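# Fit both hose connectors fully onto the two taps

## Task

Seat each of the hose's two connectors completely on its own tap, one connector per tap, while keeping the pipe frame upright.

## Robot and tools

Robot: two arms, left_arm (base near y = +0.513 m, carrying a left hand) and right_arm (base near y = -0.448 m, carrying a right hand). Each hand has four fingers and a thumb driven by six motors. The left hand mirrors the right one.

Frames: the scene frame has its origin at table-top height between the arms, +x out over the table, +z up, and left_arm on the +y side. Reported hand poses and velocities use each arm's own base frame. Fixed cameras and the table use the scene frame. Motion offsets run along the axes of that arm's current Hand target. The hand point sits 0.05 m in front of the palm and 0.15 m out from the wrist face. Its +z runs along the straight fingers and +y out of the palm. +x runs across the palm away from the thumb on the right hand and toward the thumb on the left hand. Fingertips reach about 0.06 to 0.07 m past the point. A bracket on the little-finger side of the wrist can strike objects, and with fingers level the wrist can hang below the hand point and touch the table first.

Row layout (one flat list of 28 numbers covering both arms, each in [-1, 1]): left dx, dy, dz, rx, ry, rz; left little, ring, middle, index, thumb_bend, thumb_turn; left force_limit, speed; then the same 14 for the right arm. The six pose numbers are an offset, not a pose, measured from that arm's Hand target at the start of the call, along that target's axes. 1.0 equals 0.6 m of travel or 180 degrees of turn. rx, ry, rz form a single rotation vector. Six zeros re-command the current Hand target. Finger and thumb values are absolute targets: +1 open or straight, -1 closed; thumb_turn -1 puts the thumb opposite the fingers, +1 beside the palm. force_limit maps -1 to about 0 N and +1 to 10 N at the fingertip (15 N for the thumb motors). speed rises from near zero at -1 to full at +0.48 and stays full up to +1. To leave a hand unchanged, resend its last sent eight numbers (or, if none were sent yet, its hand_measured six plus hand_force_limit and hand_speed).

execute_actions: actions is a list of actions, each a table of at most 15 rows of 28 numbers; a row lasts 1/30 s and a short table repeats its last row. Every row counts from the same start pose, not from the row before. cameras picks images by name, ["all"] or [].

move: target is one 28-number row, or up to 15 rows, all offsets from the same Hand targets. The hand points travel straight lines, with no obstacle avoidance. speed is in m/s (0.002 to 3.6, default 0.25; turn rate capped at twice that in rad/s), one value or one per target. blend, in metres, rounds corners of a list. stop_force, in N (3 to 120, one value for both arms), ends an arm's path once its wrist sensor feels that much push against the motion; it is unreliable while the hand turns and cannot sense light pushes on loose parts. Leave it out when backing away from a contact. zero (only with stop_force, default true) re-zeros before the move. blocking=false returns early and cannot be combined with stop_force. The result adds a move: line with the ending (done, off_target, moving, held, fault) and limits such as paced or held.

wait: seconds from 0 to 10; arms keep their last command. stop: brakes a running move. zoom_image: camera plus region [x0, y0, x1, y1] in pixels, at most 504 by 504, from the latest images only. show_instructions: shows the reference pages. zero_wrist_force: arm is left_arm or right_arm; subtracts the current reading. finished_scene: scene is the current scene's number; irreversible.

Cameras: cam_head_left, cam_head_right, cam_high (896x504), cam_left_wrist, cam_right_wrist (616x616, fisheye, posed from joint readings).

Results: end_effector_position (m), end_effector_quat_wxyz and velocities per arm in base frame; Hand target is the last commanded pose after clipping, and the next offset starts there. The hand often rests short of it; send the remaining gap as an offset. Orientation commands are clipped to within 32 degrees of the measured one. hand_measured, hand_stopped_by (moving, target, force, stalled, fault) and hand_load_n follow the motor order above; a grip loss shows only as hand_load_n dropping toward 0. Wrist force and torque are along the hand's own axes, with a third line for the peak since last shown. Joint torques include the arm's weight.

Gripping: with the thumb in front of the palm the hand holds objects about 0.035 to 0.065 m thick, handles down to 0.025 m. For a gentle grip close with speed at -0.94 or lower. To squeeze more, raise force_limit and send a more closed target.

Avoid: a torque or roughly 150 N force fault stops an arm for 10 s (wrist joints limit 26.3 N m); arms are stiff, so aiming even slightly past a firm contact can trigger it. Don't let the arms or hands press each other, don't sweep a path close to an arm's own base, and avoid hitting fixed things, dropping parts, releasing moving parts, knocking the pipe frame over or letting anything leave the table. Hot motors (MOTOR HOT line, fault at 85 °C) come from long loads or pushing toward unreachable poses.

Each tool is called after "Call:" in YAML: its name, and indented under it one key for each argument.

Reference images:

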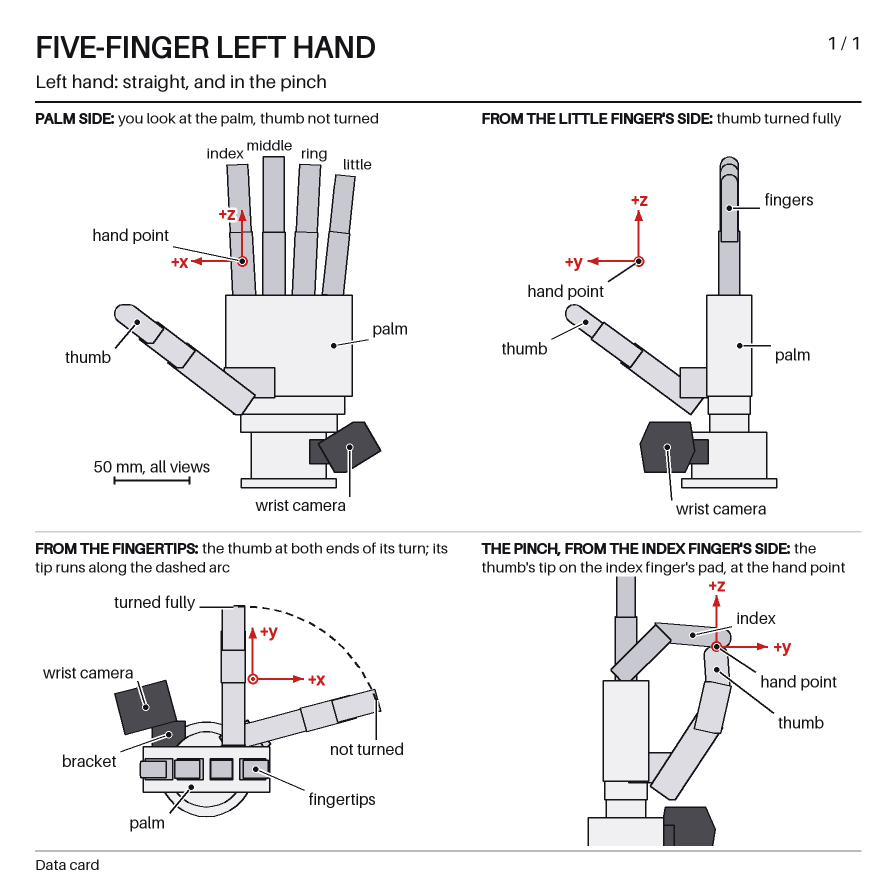

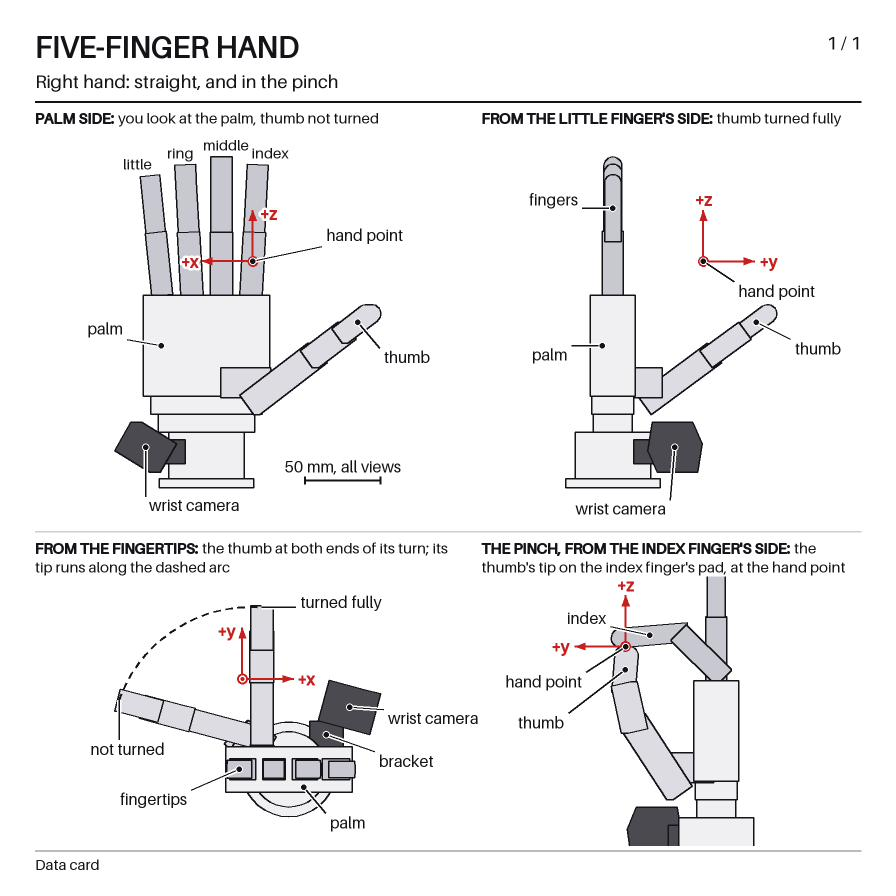

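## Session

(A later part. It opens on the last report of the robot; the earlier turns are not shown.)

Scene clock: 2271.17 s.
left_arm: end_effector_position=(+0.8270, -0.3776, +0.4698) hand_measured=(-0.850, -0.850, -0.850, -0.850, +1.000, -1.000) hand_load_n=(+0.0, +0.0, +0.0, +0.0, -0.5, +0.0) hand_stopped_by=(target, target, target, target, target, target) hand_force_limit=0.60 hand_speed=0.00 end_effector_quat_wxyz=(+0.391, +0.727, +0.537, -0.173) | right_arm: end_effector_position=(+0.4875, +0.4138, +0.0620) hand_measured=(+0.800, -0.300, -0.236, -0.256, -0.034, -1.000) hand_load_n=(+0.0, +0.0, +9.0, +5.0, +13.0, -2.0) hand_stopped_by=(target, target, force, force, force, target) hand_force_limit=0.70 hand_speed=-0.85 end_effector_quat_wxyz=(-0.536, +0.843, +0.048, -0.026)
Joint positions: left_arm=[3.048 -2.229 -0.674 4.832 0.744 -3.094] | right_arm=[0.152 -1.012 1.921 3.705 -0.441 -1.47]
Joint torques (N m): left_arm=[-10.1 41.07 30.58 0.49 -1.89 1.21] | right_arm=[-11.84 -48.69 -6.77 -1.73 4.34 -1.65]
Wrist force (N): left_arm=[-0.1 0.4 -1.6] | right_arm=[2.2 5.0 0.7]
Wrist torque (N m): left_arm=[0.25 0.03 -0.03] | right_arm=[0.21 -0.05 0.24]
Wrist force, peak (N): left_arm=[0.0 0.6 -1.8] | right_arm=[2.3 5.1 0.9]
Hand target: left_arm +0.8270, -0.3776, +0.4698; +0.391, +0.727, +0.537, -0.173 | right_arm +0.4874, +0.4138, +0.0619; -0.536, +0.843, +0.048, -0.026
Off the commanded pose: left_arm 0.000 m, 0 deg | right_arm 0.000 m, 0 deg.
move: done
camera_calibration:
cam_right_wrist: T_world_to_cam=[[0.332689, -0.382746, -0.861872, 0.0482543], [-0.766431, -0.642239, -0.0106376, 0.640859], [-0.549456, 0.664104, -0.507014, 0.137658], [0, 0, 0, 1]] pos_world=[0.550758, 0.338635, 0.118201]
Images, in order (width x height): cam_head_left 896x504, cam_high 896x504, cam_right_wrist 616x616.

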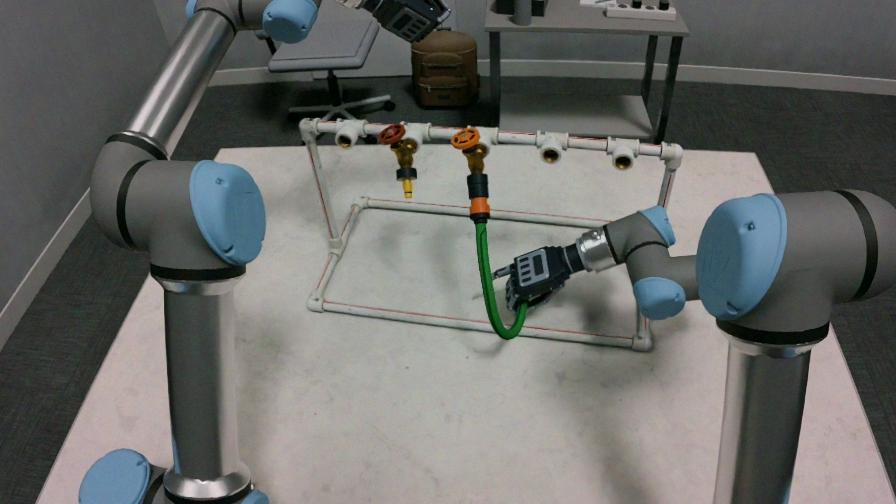

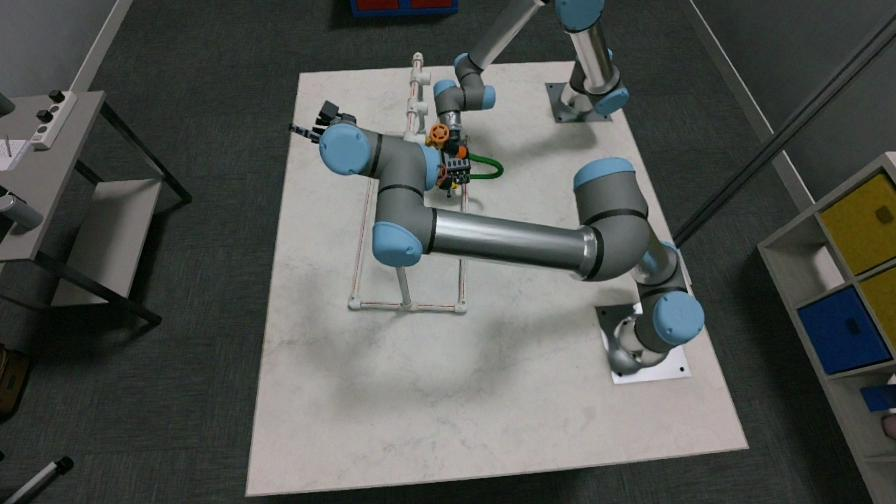

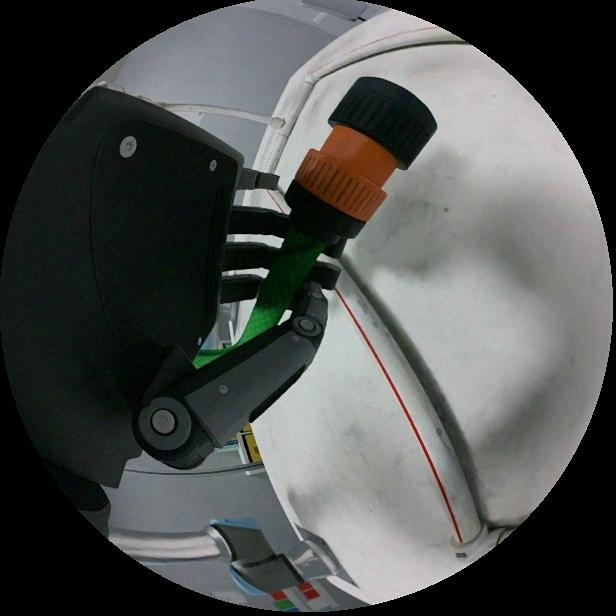

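Call:
move:
  target:
    - [0,0,0,0,0,0,-0.85,-0.85,-0.85,-0.85,1,-1,0.6,0,-0.1113,-0.0053,-0.1385,0,0,0,0.8,-0.3,-0.35,-0.35,-0.15,-1,0.7,-0.85]
    - [0,0,0,0,0,0,-0.85,-0.85,-0.85,-0.85,1,-1,0.6,0,-0.1777,-0.3102,-0.2737,-0.1216,0.0205,-0.0466,0.8,-0.3,-0.35,-0.35,-0.15,-1,0.7,-0.85]
  speed: 0.08
  blend: 0.02
  cameras: ["all"]

Scene clock: 2364.57 s.
left_arm: end_effector_position=(+0.8270, -0.3776, +0.4698) hand_measured=(-0.850, -0.850, -0.850, -0.850, +1.000, -1.000) hand_load_n=(+0.0, +0.0, +0.0, +0.0, +0.0, +0.0) hand_stopped_by=(target, target, target, target, target, target) hand_force_limit=0.60 hand_speed=0.00 end_effector_quat_wxyz=(+0.391, +0.727, +0.537, -0.173) | right_arm: end_effector_position=(+0.3874, +0.3327, +0.2993) hand_measured=(+0.800, -0.300, -0.236, -0.256, -0.034, -1.000) hand_load_n=(+0.0, +0.0, +9.5, +5.5, +12.0, -2.0) hand_stopped_by=(target, target, force, force, force, target) hand_force_limit=0.70 hand_speed=-0.85 end_effector_quat_wxyz=(-0.368, +0.924, +0.096, +0.049)
Joint positions: left_arm=[3.048 -2.229 -0.674 4.832 0.744 -3.094] | right_arm=[0.178 -1.694 1.893 4.319 -0.83 -1.524]
Joint torques (N m): left_arm=[-10.38 40.91 30.57 0.36 -0.71 1.98] | right_arm=[13.67 -26.75 -33.77 0.27 -1.13 1.95]
Wrist force (N): left_arm=[0.0 0.6 -1.7] | right_arm=[0.9 1.6 2.6]
Wrist torque (N m): left_arm=[0.29 0.02 -0.04] | right_arm=[0.01 0.14 0.00]
Wrist force, peak (N): left_arm=[-0.1 0.4 -1.9] | right_arm=[2.5 5.6 1.0]
Hand target: left_arm +0.8270, -0.3776, +0.4698; +0.391, +0.727, +0.537, -0.173 | right_arm +0.3873, +0.3327, +0.2994; -0.368, +0.924, +0.096, +0.049
Off the commanded pose: left_arm 0.000 m, 0 deg | right_arm 0.000 m, 0 deg.
move: done
camera_calibration:
cam_left_wrist: T_world_to_cam=[[-0.808412, 0.253131, -0.531408, 1.00751], [0.385634, 0.909834, -0.153261, 0.0978464], [0.444698, -0.328827, -0.833136, 0.0100105], [0, 0, 0, 1]] pos_world=[0.772302, -0.340766, 0.558738]
cam_right_wrist: T_world_to_cam=[[0.480769, -0.648942, -0.589691, 0.204893], [-0.77141, -0.632758, 0.0674139, 0.489958], [-0.416879, 0.422483, -0.80481, 0.374958], [0, 0, 0, 1]] pos_world=[0.435765, 0.284575, 0.389564]

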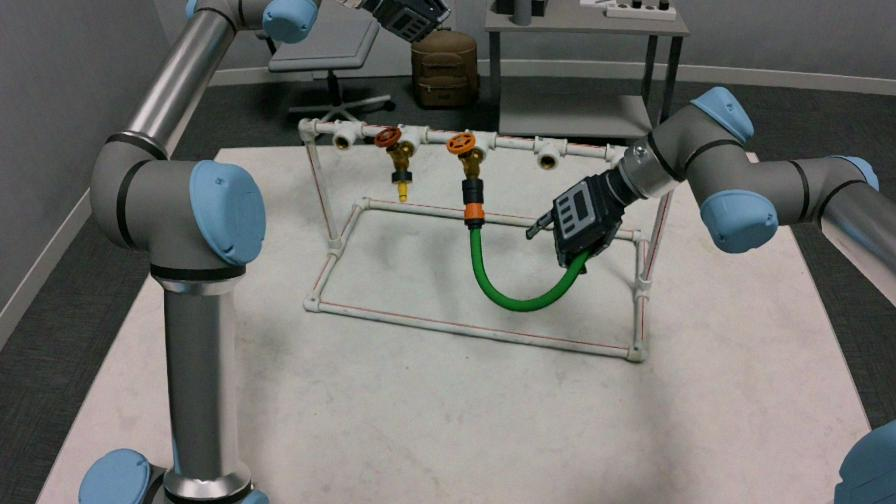

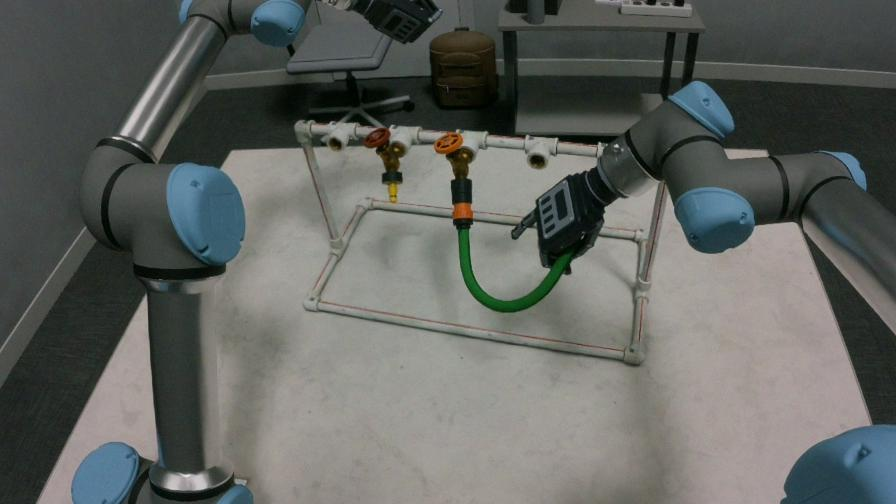

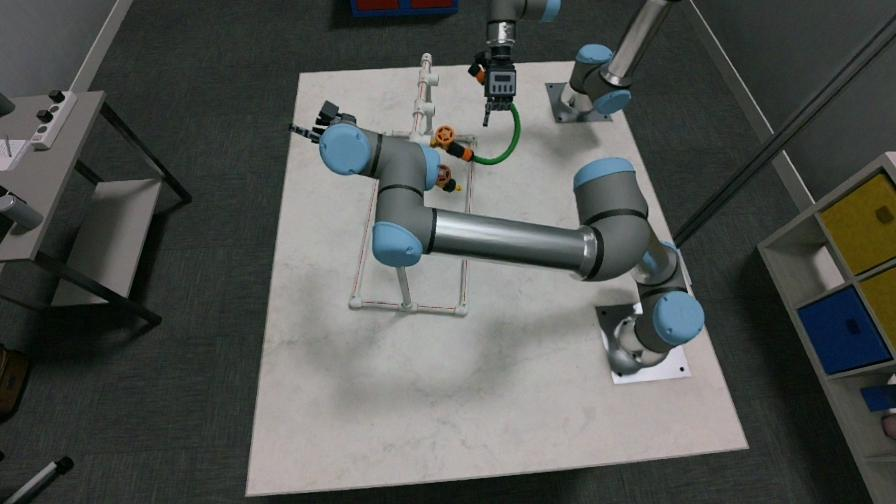

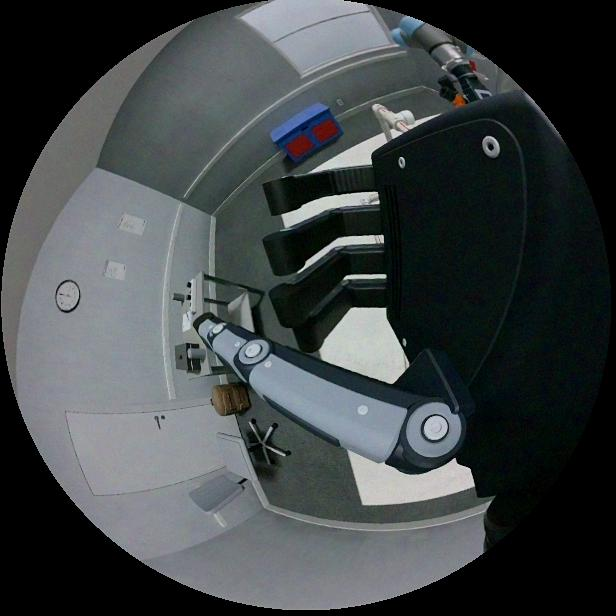

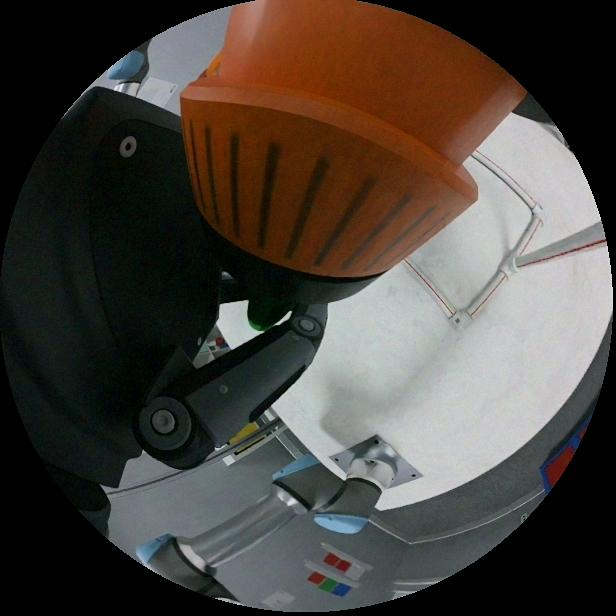

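Call:
move:
  target:
    - [-0.1442,-0.4465,-0.3275,0.0729,0.1376,0.2274,-0.85,-0.85,-0.85,-0.85,1,-1,0.6,0,-0.0288,0.1167,0.1507,0.0608,-0.0103,0.0233,0.8,-0.3,-0.35,-0.35,-0.15,-1,0.7,-0.85]
    - [-0.1860,-0.7792,-0.0888,0.1458,0.2752,0.4547,-0.85,-0.85,-0.85,-0.85,1,-1,0.6,0,-0.0575,0.2333,0.3013,0.1216,-0.0205,0.0466,0.8,-0.3,-0.35,-0.35,-0.15,-1,0.7,-0.85]
  speed: 0.15
  cameras: ["all"]

Scene clock: 2436.83 s.
left_arm: end_effector_position=(+0.3492, -0.3540, +0.3996) hand_measured=(-0.850, -0.850, -0.850, -0.850, +1.000, -1.000) hand_load_n=(+0.0, +0.0, +0.0, +0.0, +0.0, +0.0) hand_stopped_by=(target, target, target, target, target, target) hand_force_limit=0.60 hand_speed=0.00 end_effector_quat_wxyz=(+0.012, +0.953, +0.004, +0.302) | right_arm: end_effector_position=(+0.3872, +0.3529, +0.0691) hand_measured=(+0.800, -0.300, -0.236, -0.256, -0.034, -1.000) hand_load_n=(+0.0, +0.0, +9.0, +5.5, +12.0, -0.5) hand_stopped_by=(target, target, force, force, force, target) hand_force_limit=0.70 hand_speed=-0.85 end_effector_quat_wxyz=(-0.536, +0.843, +0.048, -0.026)
Joint positions: left_arm=[2.529 -1.175 -2.019 5.297 1.891 -2.105] | right_arm=[0.052 -1.262 2.244 3.844 -0.442 -1.704]
Joint torques (N m): left_arm=[-10.44 -3.36 14.52 4.81 2.12 2.32] | right_arm=[-11.48 -17.91 -3.08 -4.32 1.93 -2.31]
Wrist force (N): left_arm=[-4.5 1.7 0.0] | right_arm=[4.6 -5.2 0.7]
Wrist torque (N m): left_arm=[0.22 0.38 -0.43] | right_arm=[-0.02 0.03 0.59]
Wrist force, peak (N): left_arm=[-4.9 1.9 -0.1] | right_arm=[6.1 -5.7 0.8]
Hand target: left_arm +0.3491, -0.3540, +0.3996; +0.012, +0.953, +0.004, +0.302 | right_arm +0.3872, +0.3529, +0.0691; -0.536, +0.843, +0.048, -0.026
Off the commanded pose: left_arm 0.000 m, 0 deg | right_arm 0.000 m, 0 deg.
move: done
camera_calibration:
cam_left_wrist: T_world_to_cam=[[0.189526, 0.977091, 0.0968193, 0.2347], [0.377177, -0.16349, 0.911597, -0.55278], [0.906542, -0.136253, -0.399521, -0.0945519], [0, 0, 0, 1]] pos_world=[0.249729, -0.332581, 0.443414]
cam_right_wrist: T_world_to_cam=[[0.332605, -0.38278, -0.861889, 0.0644825], [-0.766417, -0.642257, -0.0105244, 0.524934], [-0.549526, 0.664068, -0.506987, 0.126629], [0, 0, 0, 1]] pos_world=[0.450457, 0.277735, 0.125301]

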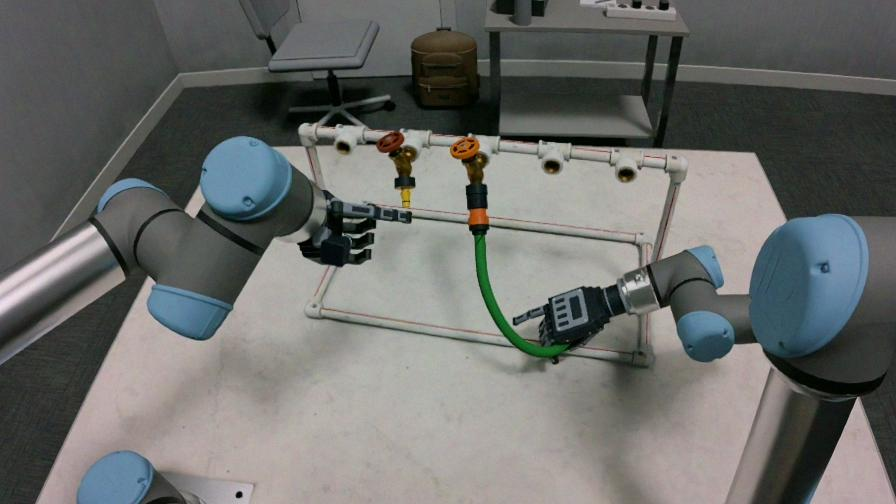

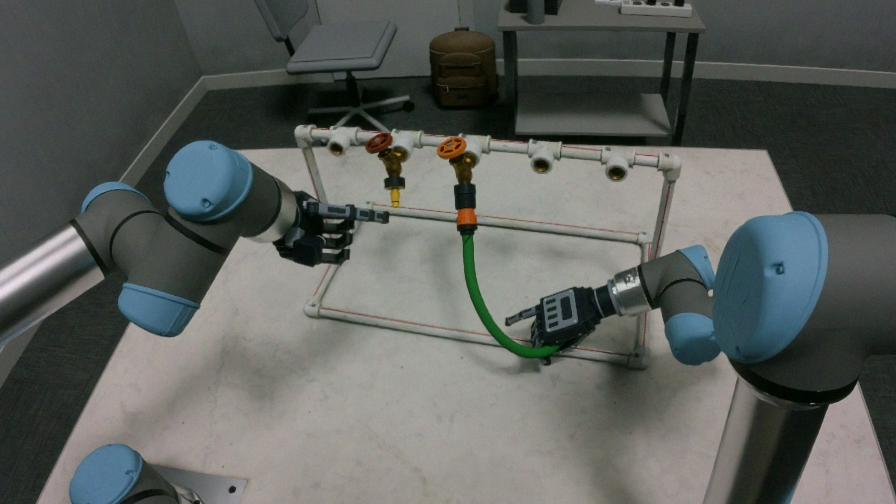

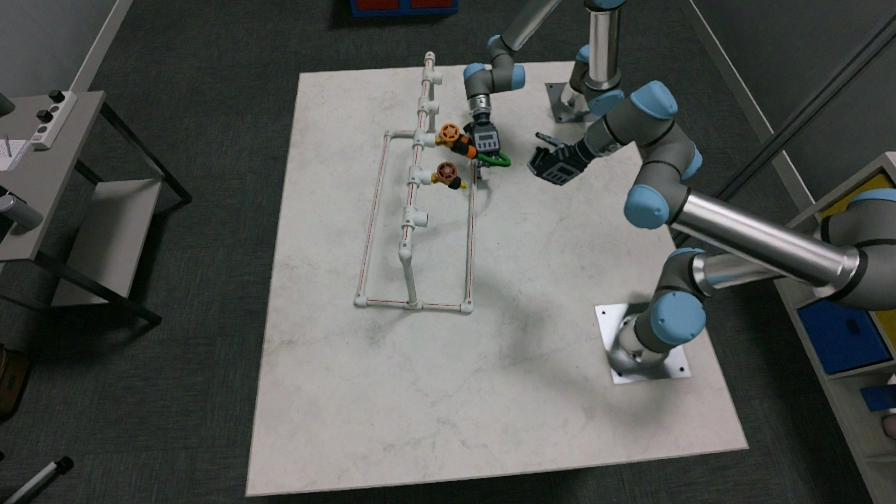

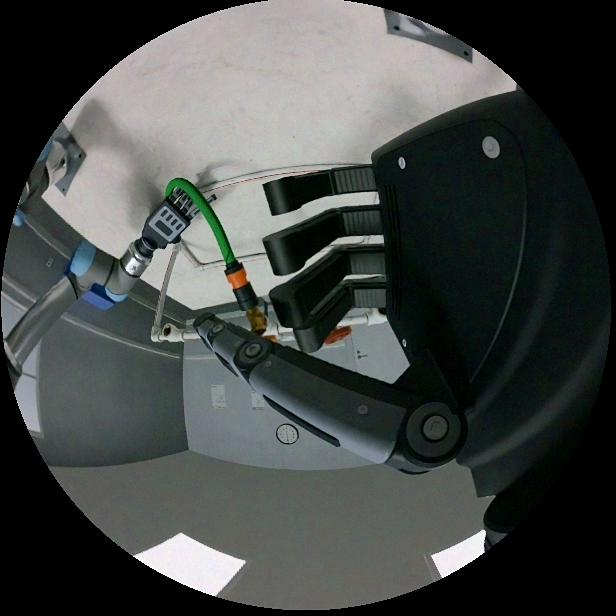

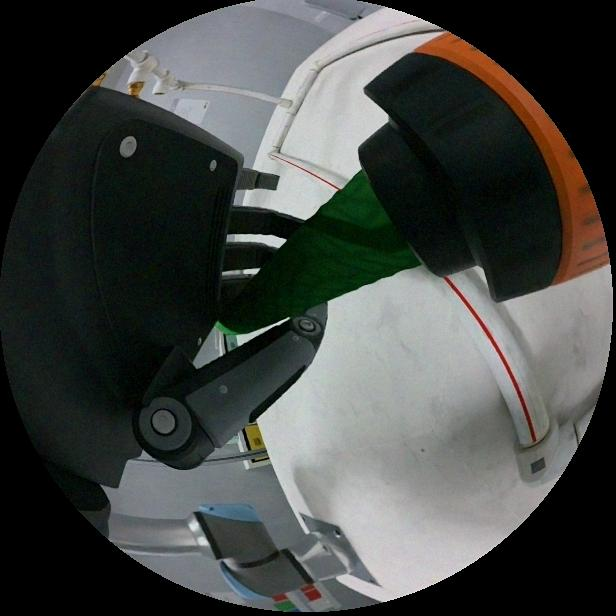

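Call:
move:
  target: [0,0,0,0,0,0,0.45,0.45,0.45,0.45,0.35,-1,0.6,0,0,0.0378,0.0176,0,0,0,0.8,-0.3,-0.35,-0.35,-0.15,-1,0.7,-0.85]
  speed: 0.03
  stop_force: 8
  cameras: ["cam_right_wrist", "cam_head_left"]

Scene clock: 2449.83 s.
left_arm: end_effector_position=(+0.3491, -0.3540, +0.3996) hand_measured=(+0.450, +0.450, +0.450, +0.450, +0.350, -1.000) hand_load_n=(+0.0, +0.0, +0.0, +0.0, +0.0, +0.0) hand_stopped_by=(target, target, target, target, target, target) hand_force_limit=0.60 hand_speed=0.00 end_effector_quat_wxyz=(+0.012, +0.953, +0.004, +0.302) | right_arm: end_effector_position=(+0.3874, +0.3529, +0.0441) hand_measured=(+0.800, -0.300, -0.236, -0.256, -0.034, -1.000) hand_load_n=(+0.0, +0.0, +9.0, +5.5, +12.0, -0.5) hand_stopped_by=(target, target, force, force, force, target) hand_force_limit=0.70 hand_speed=-0.85 end_effector_quat_wxyz=(-0.536, +0.843, +0.048, -0.026)
Joint positions: left_arm=[2.529 -1.175 -2.019 5.297 1.891 -2.105] | right_arm=[0.052 -1.197 2.256 3.768 -0.442 -1.704]
Joint torques (N m): left_arm=[-7.94 -1.83 23.53 1.71 -0.39 -2.24] | right_arm=[7 -17.56 -1.92 -4.3 -3.15 1.05]
Wrist force (N): left_arm=[-4.5 1.8 0.2] | right_arm=[4.6 -8.9 0.2]
Wrist torque (N m): left_arm=[0.21 0.37 -0.45] | right_arm=[-0.09 -0.02 0.55]
Wrist force, peak (N): left_arm=[-4.8 1.7 -0.1] | right_arm=[6.2 -12.1 0.8]
Hand target: left_arm +0.3491, -0.3540, +0.3996; +0.012, +0.953, +0.004, +0.302 | right_arm +0.3874, +0.3529, +0.0441; -0.536, +0.843, +0.048, -0.026
Off the commanded pose: left_arm 0.000 m, 0 deg | right_arm 0.000 m, 0 deg.
move: done
camera_calibration:
cam_right_wrist: T_world_to_cam=[[0.332507, -0.382722, -0.861953, 0.042865], [-0.766466, -0.642199, -0.0105246, 0.524766], [-0.549517, 0.664157, -0.506879, 0.114091], [0, 0, 0, 1]] pos_world=[0.450657, 0.277635, 0.100301]
Images, in order (width x height): cam_head_left 896x504, cam_right_wrist 616x616.

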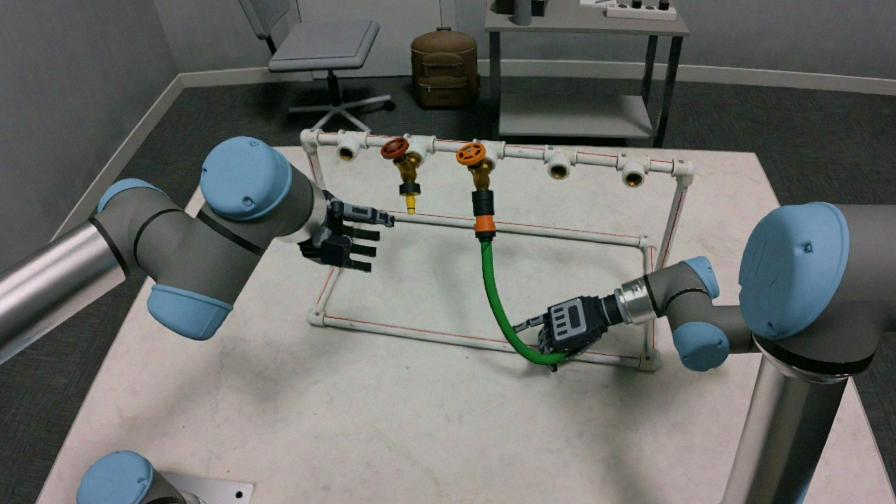

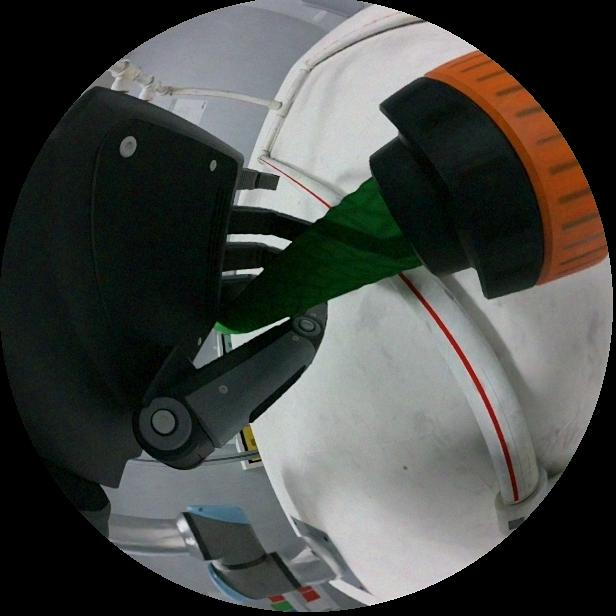

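Call:
move:
  target: [0,0,0,0,0,0,0.45,0.45,0.45,0.45,0.35,-1,0.6,0,0.0428,-0.0407,0.0872,0,0,0,0.8,-0.3,-0.35,-0.35,-0.15,-1,0.7,-0.85]
  speed: 0.05
  cameras: ["cam_right_wrist", "cam_head_left", "cam_high"]

Scene clock: 2456.00 s.
left_arm: end_effector_position=(+0.3491, -0.3540, +0.3996) hand_measured=(+0.450, +0.450, +0.450, +0.450, +0.350, -1.000) hand_load_n=(+0.0, +0.0, +0.0, +0.0, +0.0, +0.0) hand_stopped_by=(target, target, target, target, target, target) hand_force_limit=0.60 hand_speed=0.00 end_effector_quat_wxyz=(+0.012, +0.953, +0.004, +0.302) | right_arm: end_effector_position=(+0.4066, +0.4131, +0.0442) hand_measured=(+0.800, -0.300, -0.236, -0.256, -0.034, -1.000) hand_load_n=(+0.0, +0.0, +9.0, +5.0, +12.5, -2.0) hand_stopped_by=(target, target, force, force, force, target) hand_force_limit=0.70 hand_speed=-0.85 end_effector_quat_wxyz=(-0.536, +0.843, +0.048, -0.026)
Joint positions: left_arm=[2.529 -1.175 -2.019 5.297 1.891 -2.105] | right_arm=[0.175 -1.071 2.146 3.49 -0.444 -1.416]
Joint torques (N m): left_arm=[-0.06 1.28 29.98 1.43 -0.44 -2.24] | right_arm=[15.23 -26.34 -21.56 -5.12 -0.64 1.96]
Wrist force (N): left_arm=[-4.6 1.9 -0.1] | right_arm=[0.3 3.0 -0.6]
Wrist torque (N m): left_arm=[0.25 0.38 -0.46] | right_arm=[0.19 -0.06 0.07]
Wrist force, peak (N): left_arm=[-4.7 1.9 -0.1] | right_arm=[4.6 -9.4 0.2]
Hand target: left_arm +0.3491, -0.3540, +0.3996; +0.012, +0.953, +0.004, +0.302 | right_arm +0.4066, +0.4131, +0.0441; -0.536, +0.843, +0.048, -0.026
Off the commanded pose: left_arm 0.000 m, 0 deg | right_arm 0.000 m, 0 deg.
move: done
camera_calibration:
cam_right_wrist: T_world_to_cam=[[0.332539, -0.382701, -0.86195, 0.0595846], [-0.766376, -0.642307, -0.0104858, 0.578134], [-0.549623, 0.664065, -0.506885, 0.0847921], [0, 0, 0, 1]] pos_world=[0.469857, 0.337835, 0.100401]
Images, in order (width x height): cam_head_left 896x504, cam_high 896x504, cam_right_wrist 616x616.

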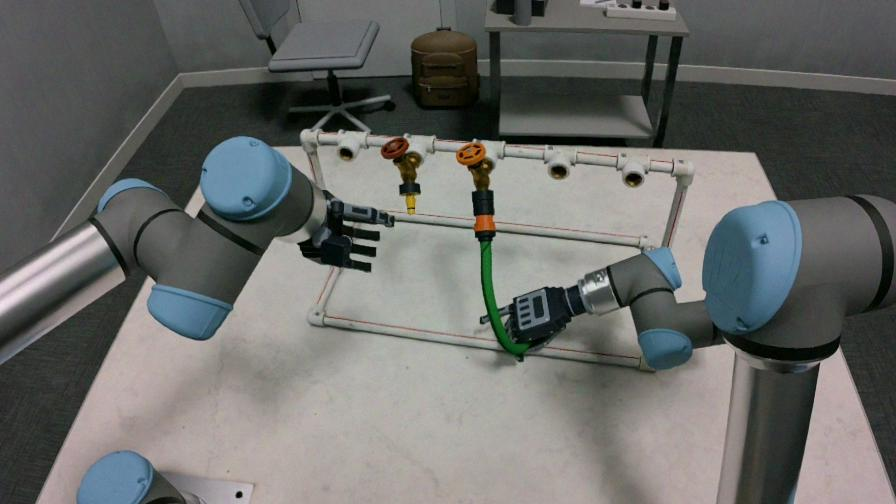

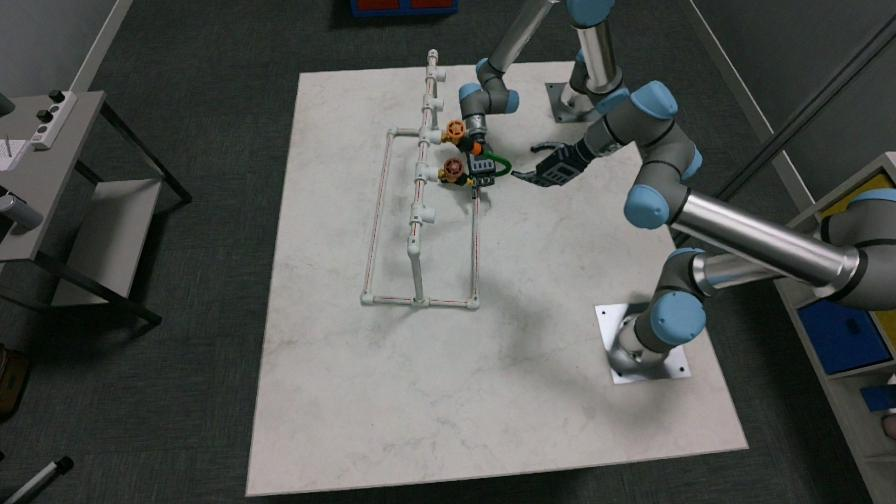

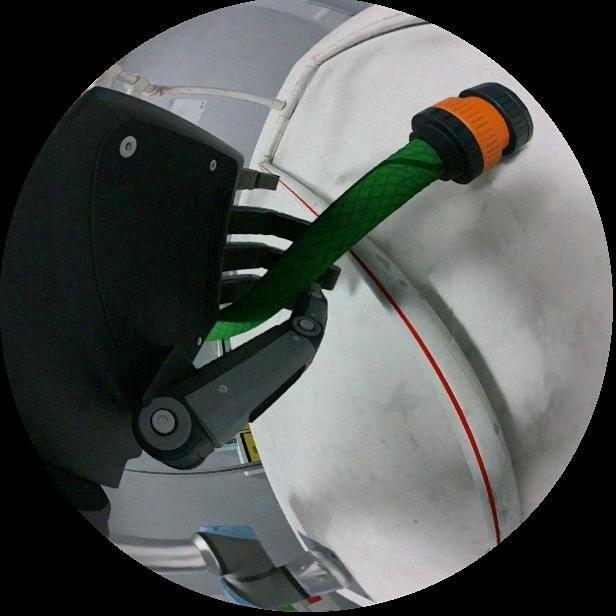

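Call:
move:
  target:
    - [0,0,0,0,0,0,0.45,0.45,0.45,0.45,0.35,-1,0.6,0,0,-0.1057,-0.0493,0,0,0,0.8,-0.3,-0.35,-0.35,-0.15,-1,0.7,-0.85]
    - [0,0,0,0,0,0,0.45,0.45,0.45,0.45,0.35,-1,0.6,0,-0.1320,-0.0828,-0.0433,0,0.4078,0.1902,0.8,-0.3,-0.35,-0.35,-0.15,-1,0.7,-0.85]
  speed: [0.06,0.15]
  cameras: ["all"]

Scene clock: 2486.17 s.
left_arm: end_effector_position=(+0.3491, -0.3540, +0.3996) hand_measured=(+0.450, +0.450, +0.450, +0.450, +0.350, -1.000) hand_load_n=(+0.0, +0.0, +0.0, +0.0, +0.0, +0.0) hand_stopped_by=(target, target, target, target, target, target) hand_force_limit=0.60 hand_speed=0.00 end_effector_quat_wxyz=(+0.012, +0.953, +0.004, +0.302) | right_arm: end_effector_position=(+0.3278, +0.4020, +0.0996) hand_measured=(+0.800, -0.300, -0.236, -0.256, -0.034, -1.000) hand_load_n=(+0.0, +0.5, +9.0, +5.0, +12.0, -2.0) hand_stopped_by=(target, target, force, force, force, target) hand_force_limit=0.70 hand_speed=-0.85 end_effector_quat_wxyz=(-0.428, +0.669, -0.510, +0.329)
Joint positions: left_arm=[2.529 -1.175 -2.019 5.297 1.891 -2.105] | right_arm=[0.765 -1.144 2.456 2.312 -2.022 0.22]
Joint torques (N m): left_arm=[7.74 8.27 30.75 1.42 -0.51 -2.2] | right_arm=[14.12 -17.45 -16.68 0.08 -2.7 1.92]
Wrist force (N): left_arm=[-4.4 1.7 0.1] | right_arm=[0.0 1.1 1.1]
Wrist torque (N m): left_arm=[0.21 0.35 -0.43] | right_arm=[0.06 -0.15 -0.02]
Wrist force, peak (N): left_arm=[-4.8 1.8 0.0] | right_arm=[0.7 6.5 -0.8]
Hand target: left_arm +0.3491, -0.3540, +0.3996; +0.012, +0.953, +0.004, +0.302 | right_arm +0.3278, +0.4020, +0.0996; -0.428, +0.669, -0.510, +0.329
Off the commanded pose: left_arm 0.000 m, 0 deg | right_arm 0.000 m, 0 deg.
move: done
camera_calibration:
cam_left_wrist: T_world_to_cam=[[0.189561, 0.977073, 0.0969297, 0.234646], [0.377071, -0.163592, 0.911622, -0.552708], [0.906578, -0.136258, -0.399437, -0.0946403], [0, 0, 0, 1]] pos_world=[0.24973, -0.33258, 0.443314]
cam_right_wrist: T_world_to_cam=[[-0.319508, -0.383339, -0.866583, 0.343774], [-0.754316, 0.656397, -0.0122468, -0.0146588], [0.573517, 0.649764, -0.498883, -0.286261], [0, 0, 0, 1]] pos_world=[0.262957, 0.327406, 0.154918]

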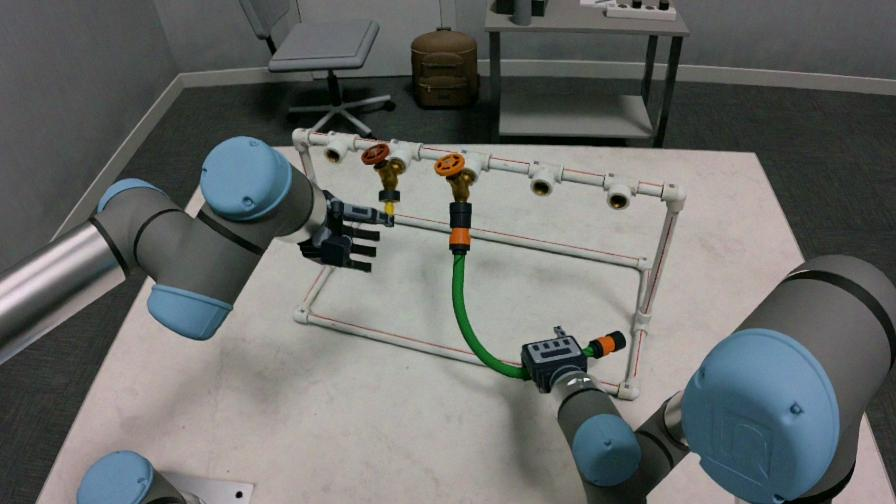

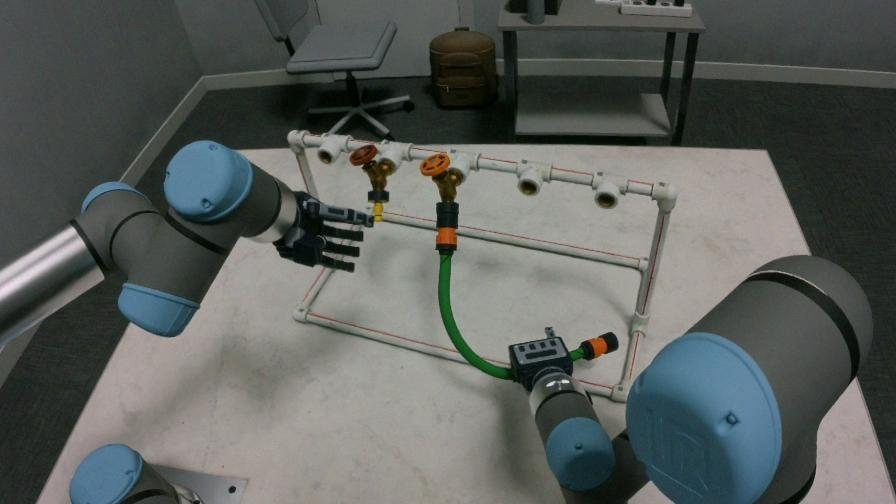

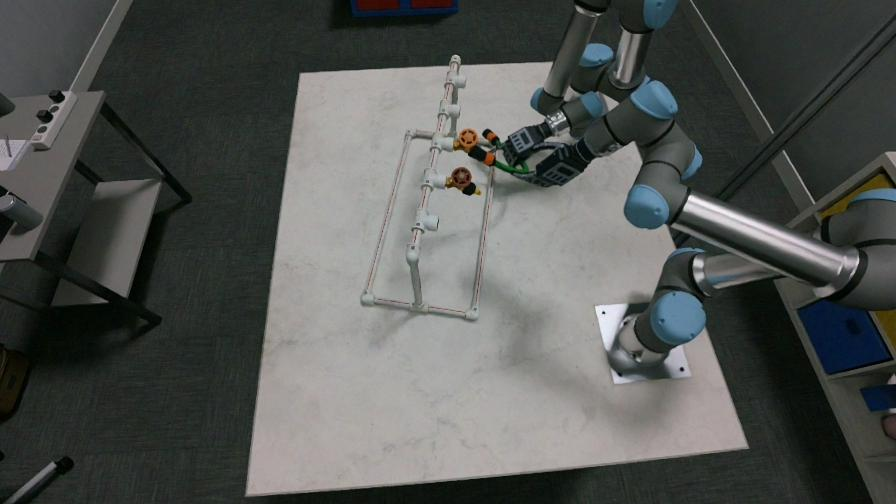

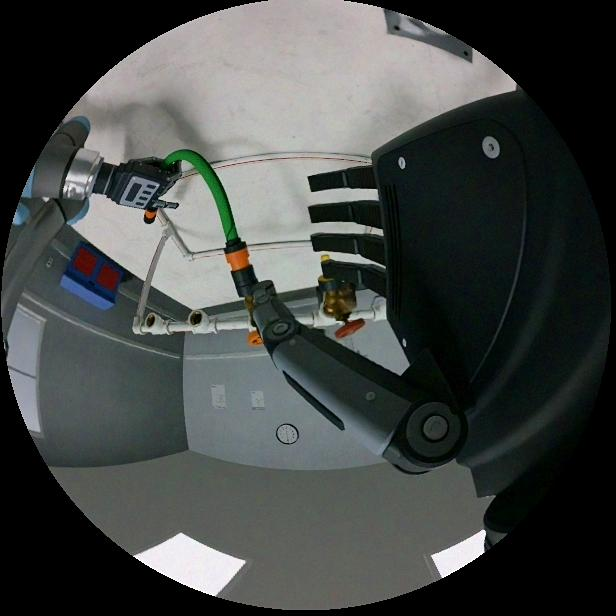

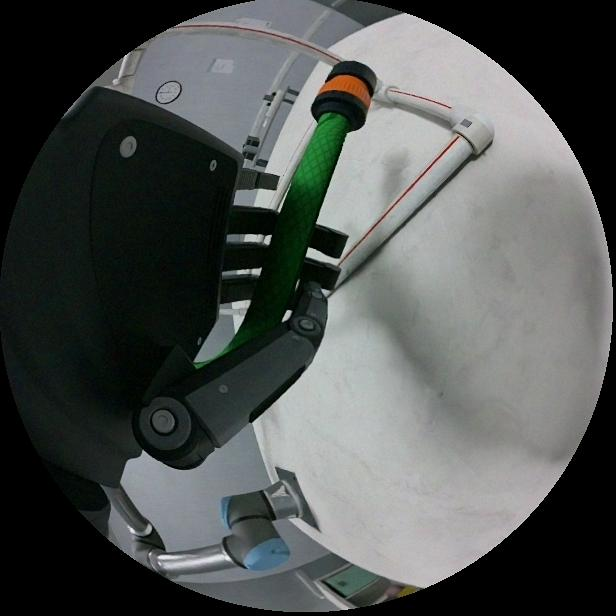

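Call:
move:
  target:
    - [0.1557,-0.1988,0.0628,0,0,0,0.45,0.45,0.45,0.45,0.35,-1,0.6,0,-0.0932,-0.0790,-0.0673,-0.1287,0.2362,0.1813,0.8,-0.3,-0.35,-0.35,-0.15,-1,0.7,-0.85]
  speed: 0.15
  cameras: ["all"]

Scene clock: 2511.00 s.
left_arm: end_effector_position=(+0.4471, -0.2340, +0.4196) hand_measured=(+0.450, +0.450, +0.450, +0.450, +0.350, -1.000) hand_load_n=(+0.0, +0.0, +0.0, +0.0, +0.0, +0.0) hand_stopped_by=(target, target, target, target, target, target) hand_force_limit=0.60 hand_speed=0.00 end_effector_quat_wxyz=(+0.012, +0.953, +0.004, +0.302) | right_arm: end_effector_position=(+0.2967, +0.4517, +0.1593) hand_measured=(+0.800, -0.300, -0.236, -0.256, -0.034, -1.000) hand_load_n=(+0.0, +1.0, +9.0, +4.5, +13.0, -4.0) hand_stopped_by=(target, target, force, force, force, target) hand_force_limit=0.70 hand_speed=-0.85 end_effector_quat_wxyz=(+0.153, -0.411, +0.844, -0.309)
Joint positions: left_arm=[3.016 -1.141 -2.004 5.327 1.624 -1.689] | right_arm=[0.961 -1.403 1.904 4.252 -2.274 1.639]
Joint torques (N m): left_arm=[9.21 -4.14 31.11 3.94 -1.3 2.59] | right_arm=[-14.5 -21.39 -32.94 -0.51 0.38 2.31]
Wrist force (N): left_arm=[-4.3 1.8 -0.3] | right_arm=[2.5 4.6 0.4]
Wrist torque (N m): left_arm=[0.24 0.34 -0.44] | right_arm=[0.35 -0.33 -0.35]
Wrist force, peak (N): left_arm=[-4.8 2.0 -0.2] | right_arm=[2.3 5.3 0.7]
Hand target: left_arm +0.4471, -0.2340, +0.4196; +0.012, +0.953, +0.004, +0.302 | right_arm +0.2967, +0.4517, +0.1593; +0.153, -0.411, +0.844, -0.309
Off the commanded pose: left_arm 0.000 m, 0 deg | right_arm 0.000 m, 0 deg.
move: done
camera_calibration:
cam_left_wrist: T_world_to_cam=[[0.189561, 0.977073, 0.0969297, 0.0969984], [0.377071, -0.163592, 0.911622, -0.588241], [0.906578, -0.136258, -0.399437, -0.159068], [0, 0, 0, 1]] pos_world=[0.34763, -0.21268, 0.463314]
cam_right_wrist: T_world_to_cam=[[-0.754282, 0.231923, -0.614224, 0.215459], [0.111075, 0.967123, 0.22877, -0.505454], [0.647087, 0.104332, -0.755244, -0.00555448], [0, 0, 0, 1]] pos_world=[0.222255, 0.439446, 0.243778]

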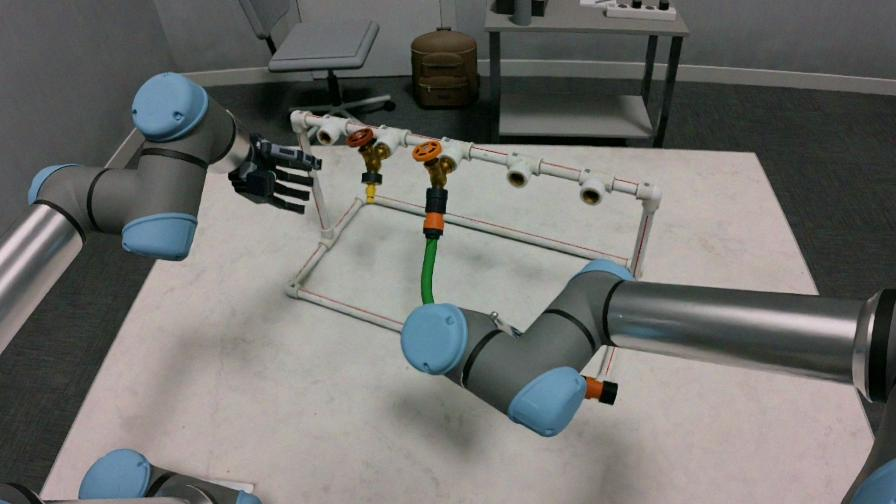

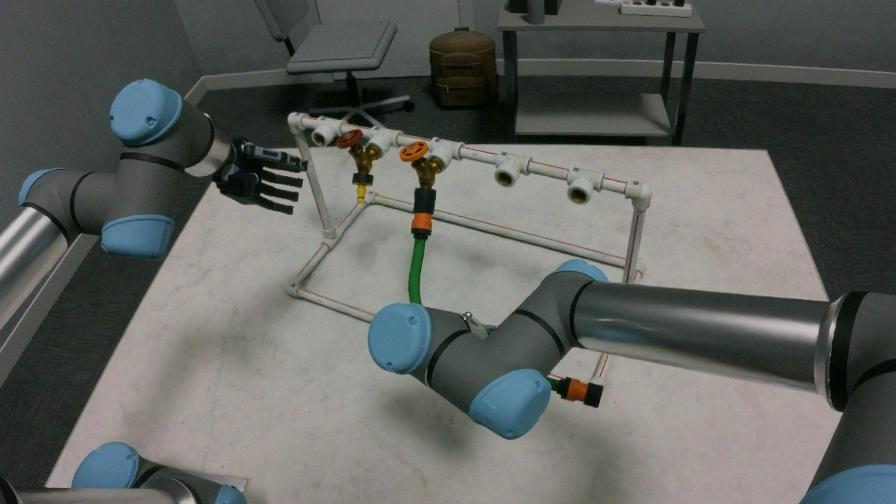

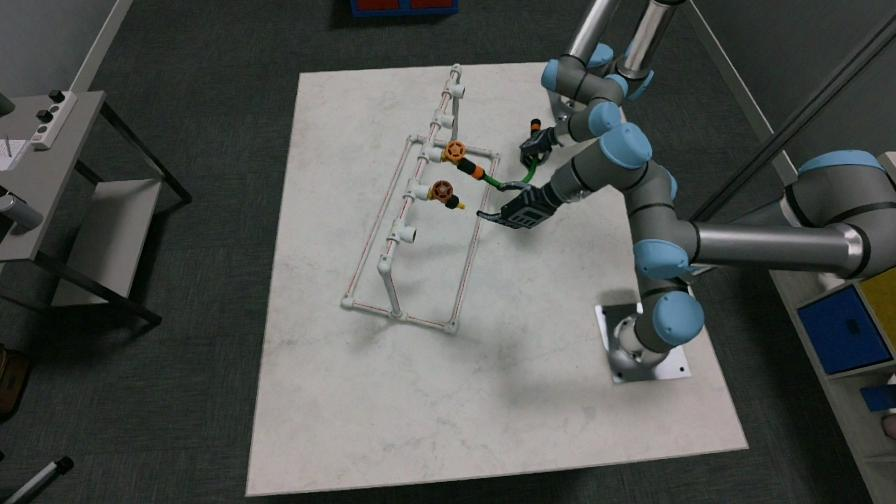

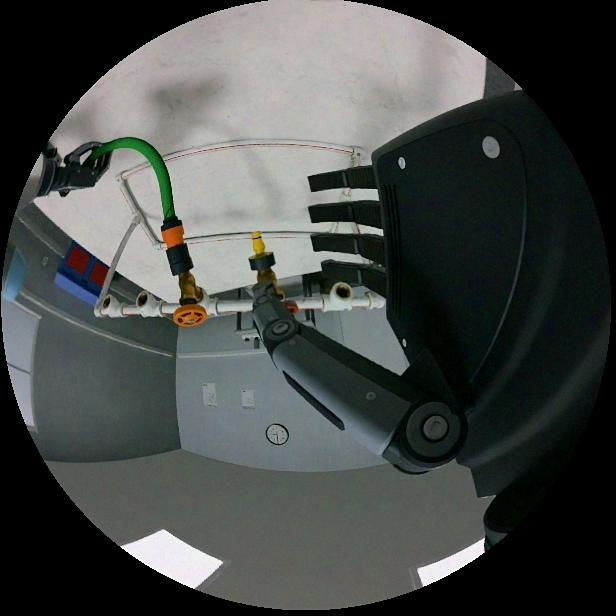

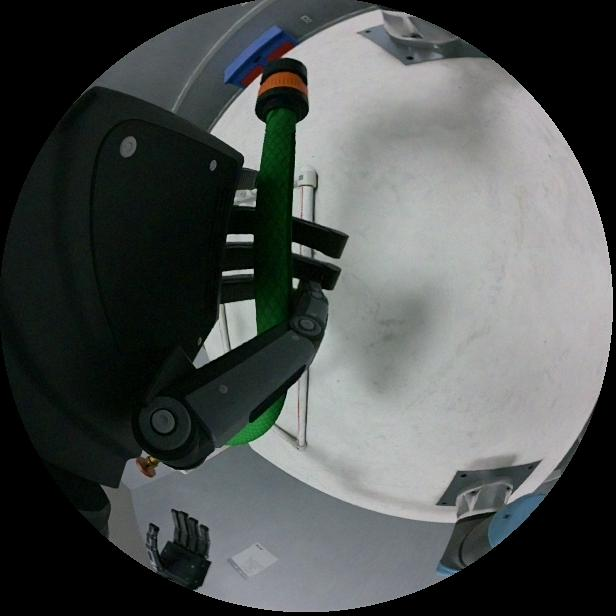

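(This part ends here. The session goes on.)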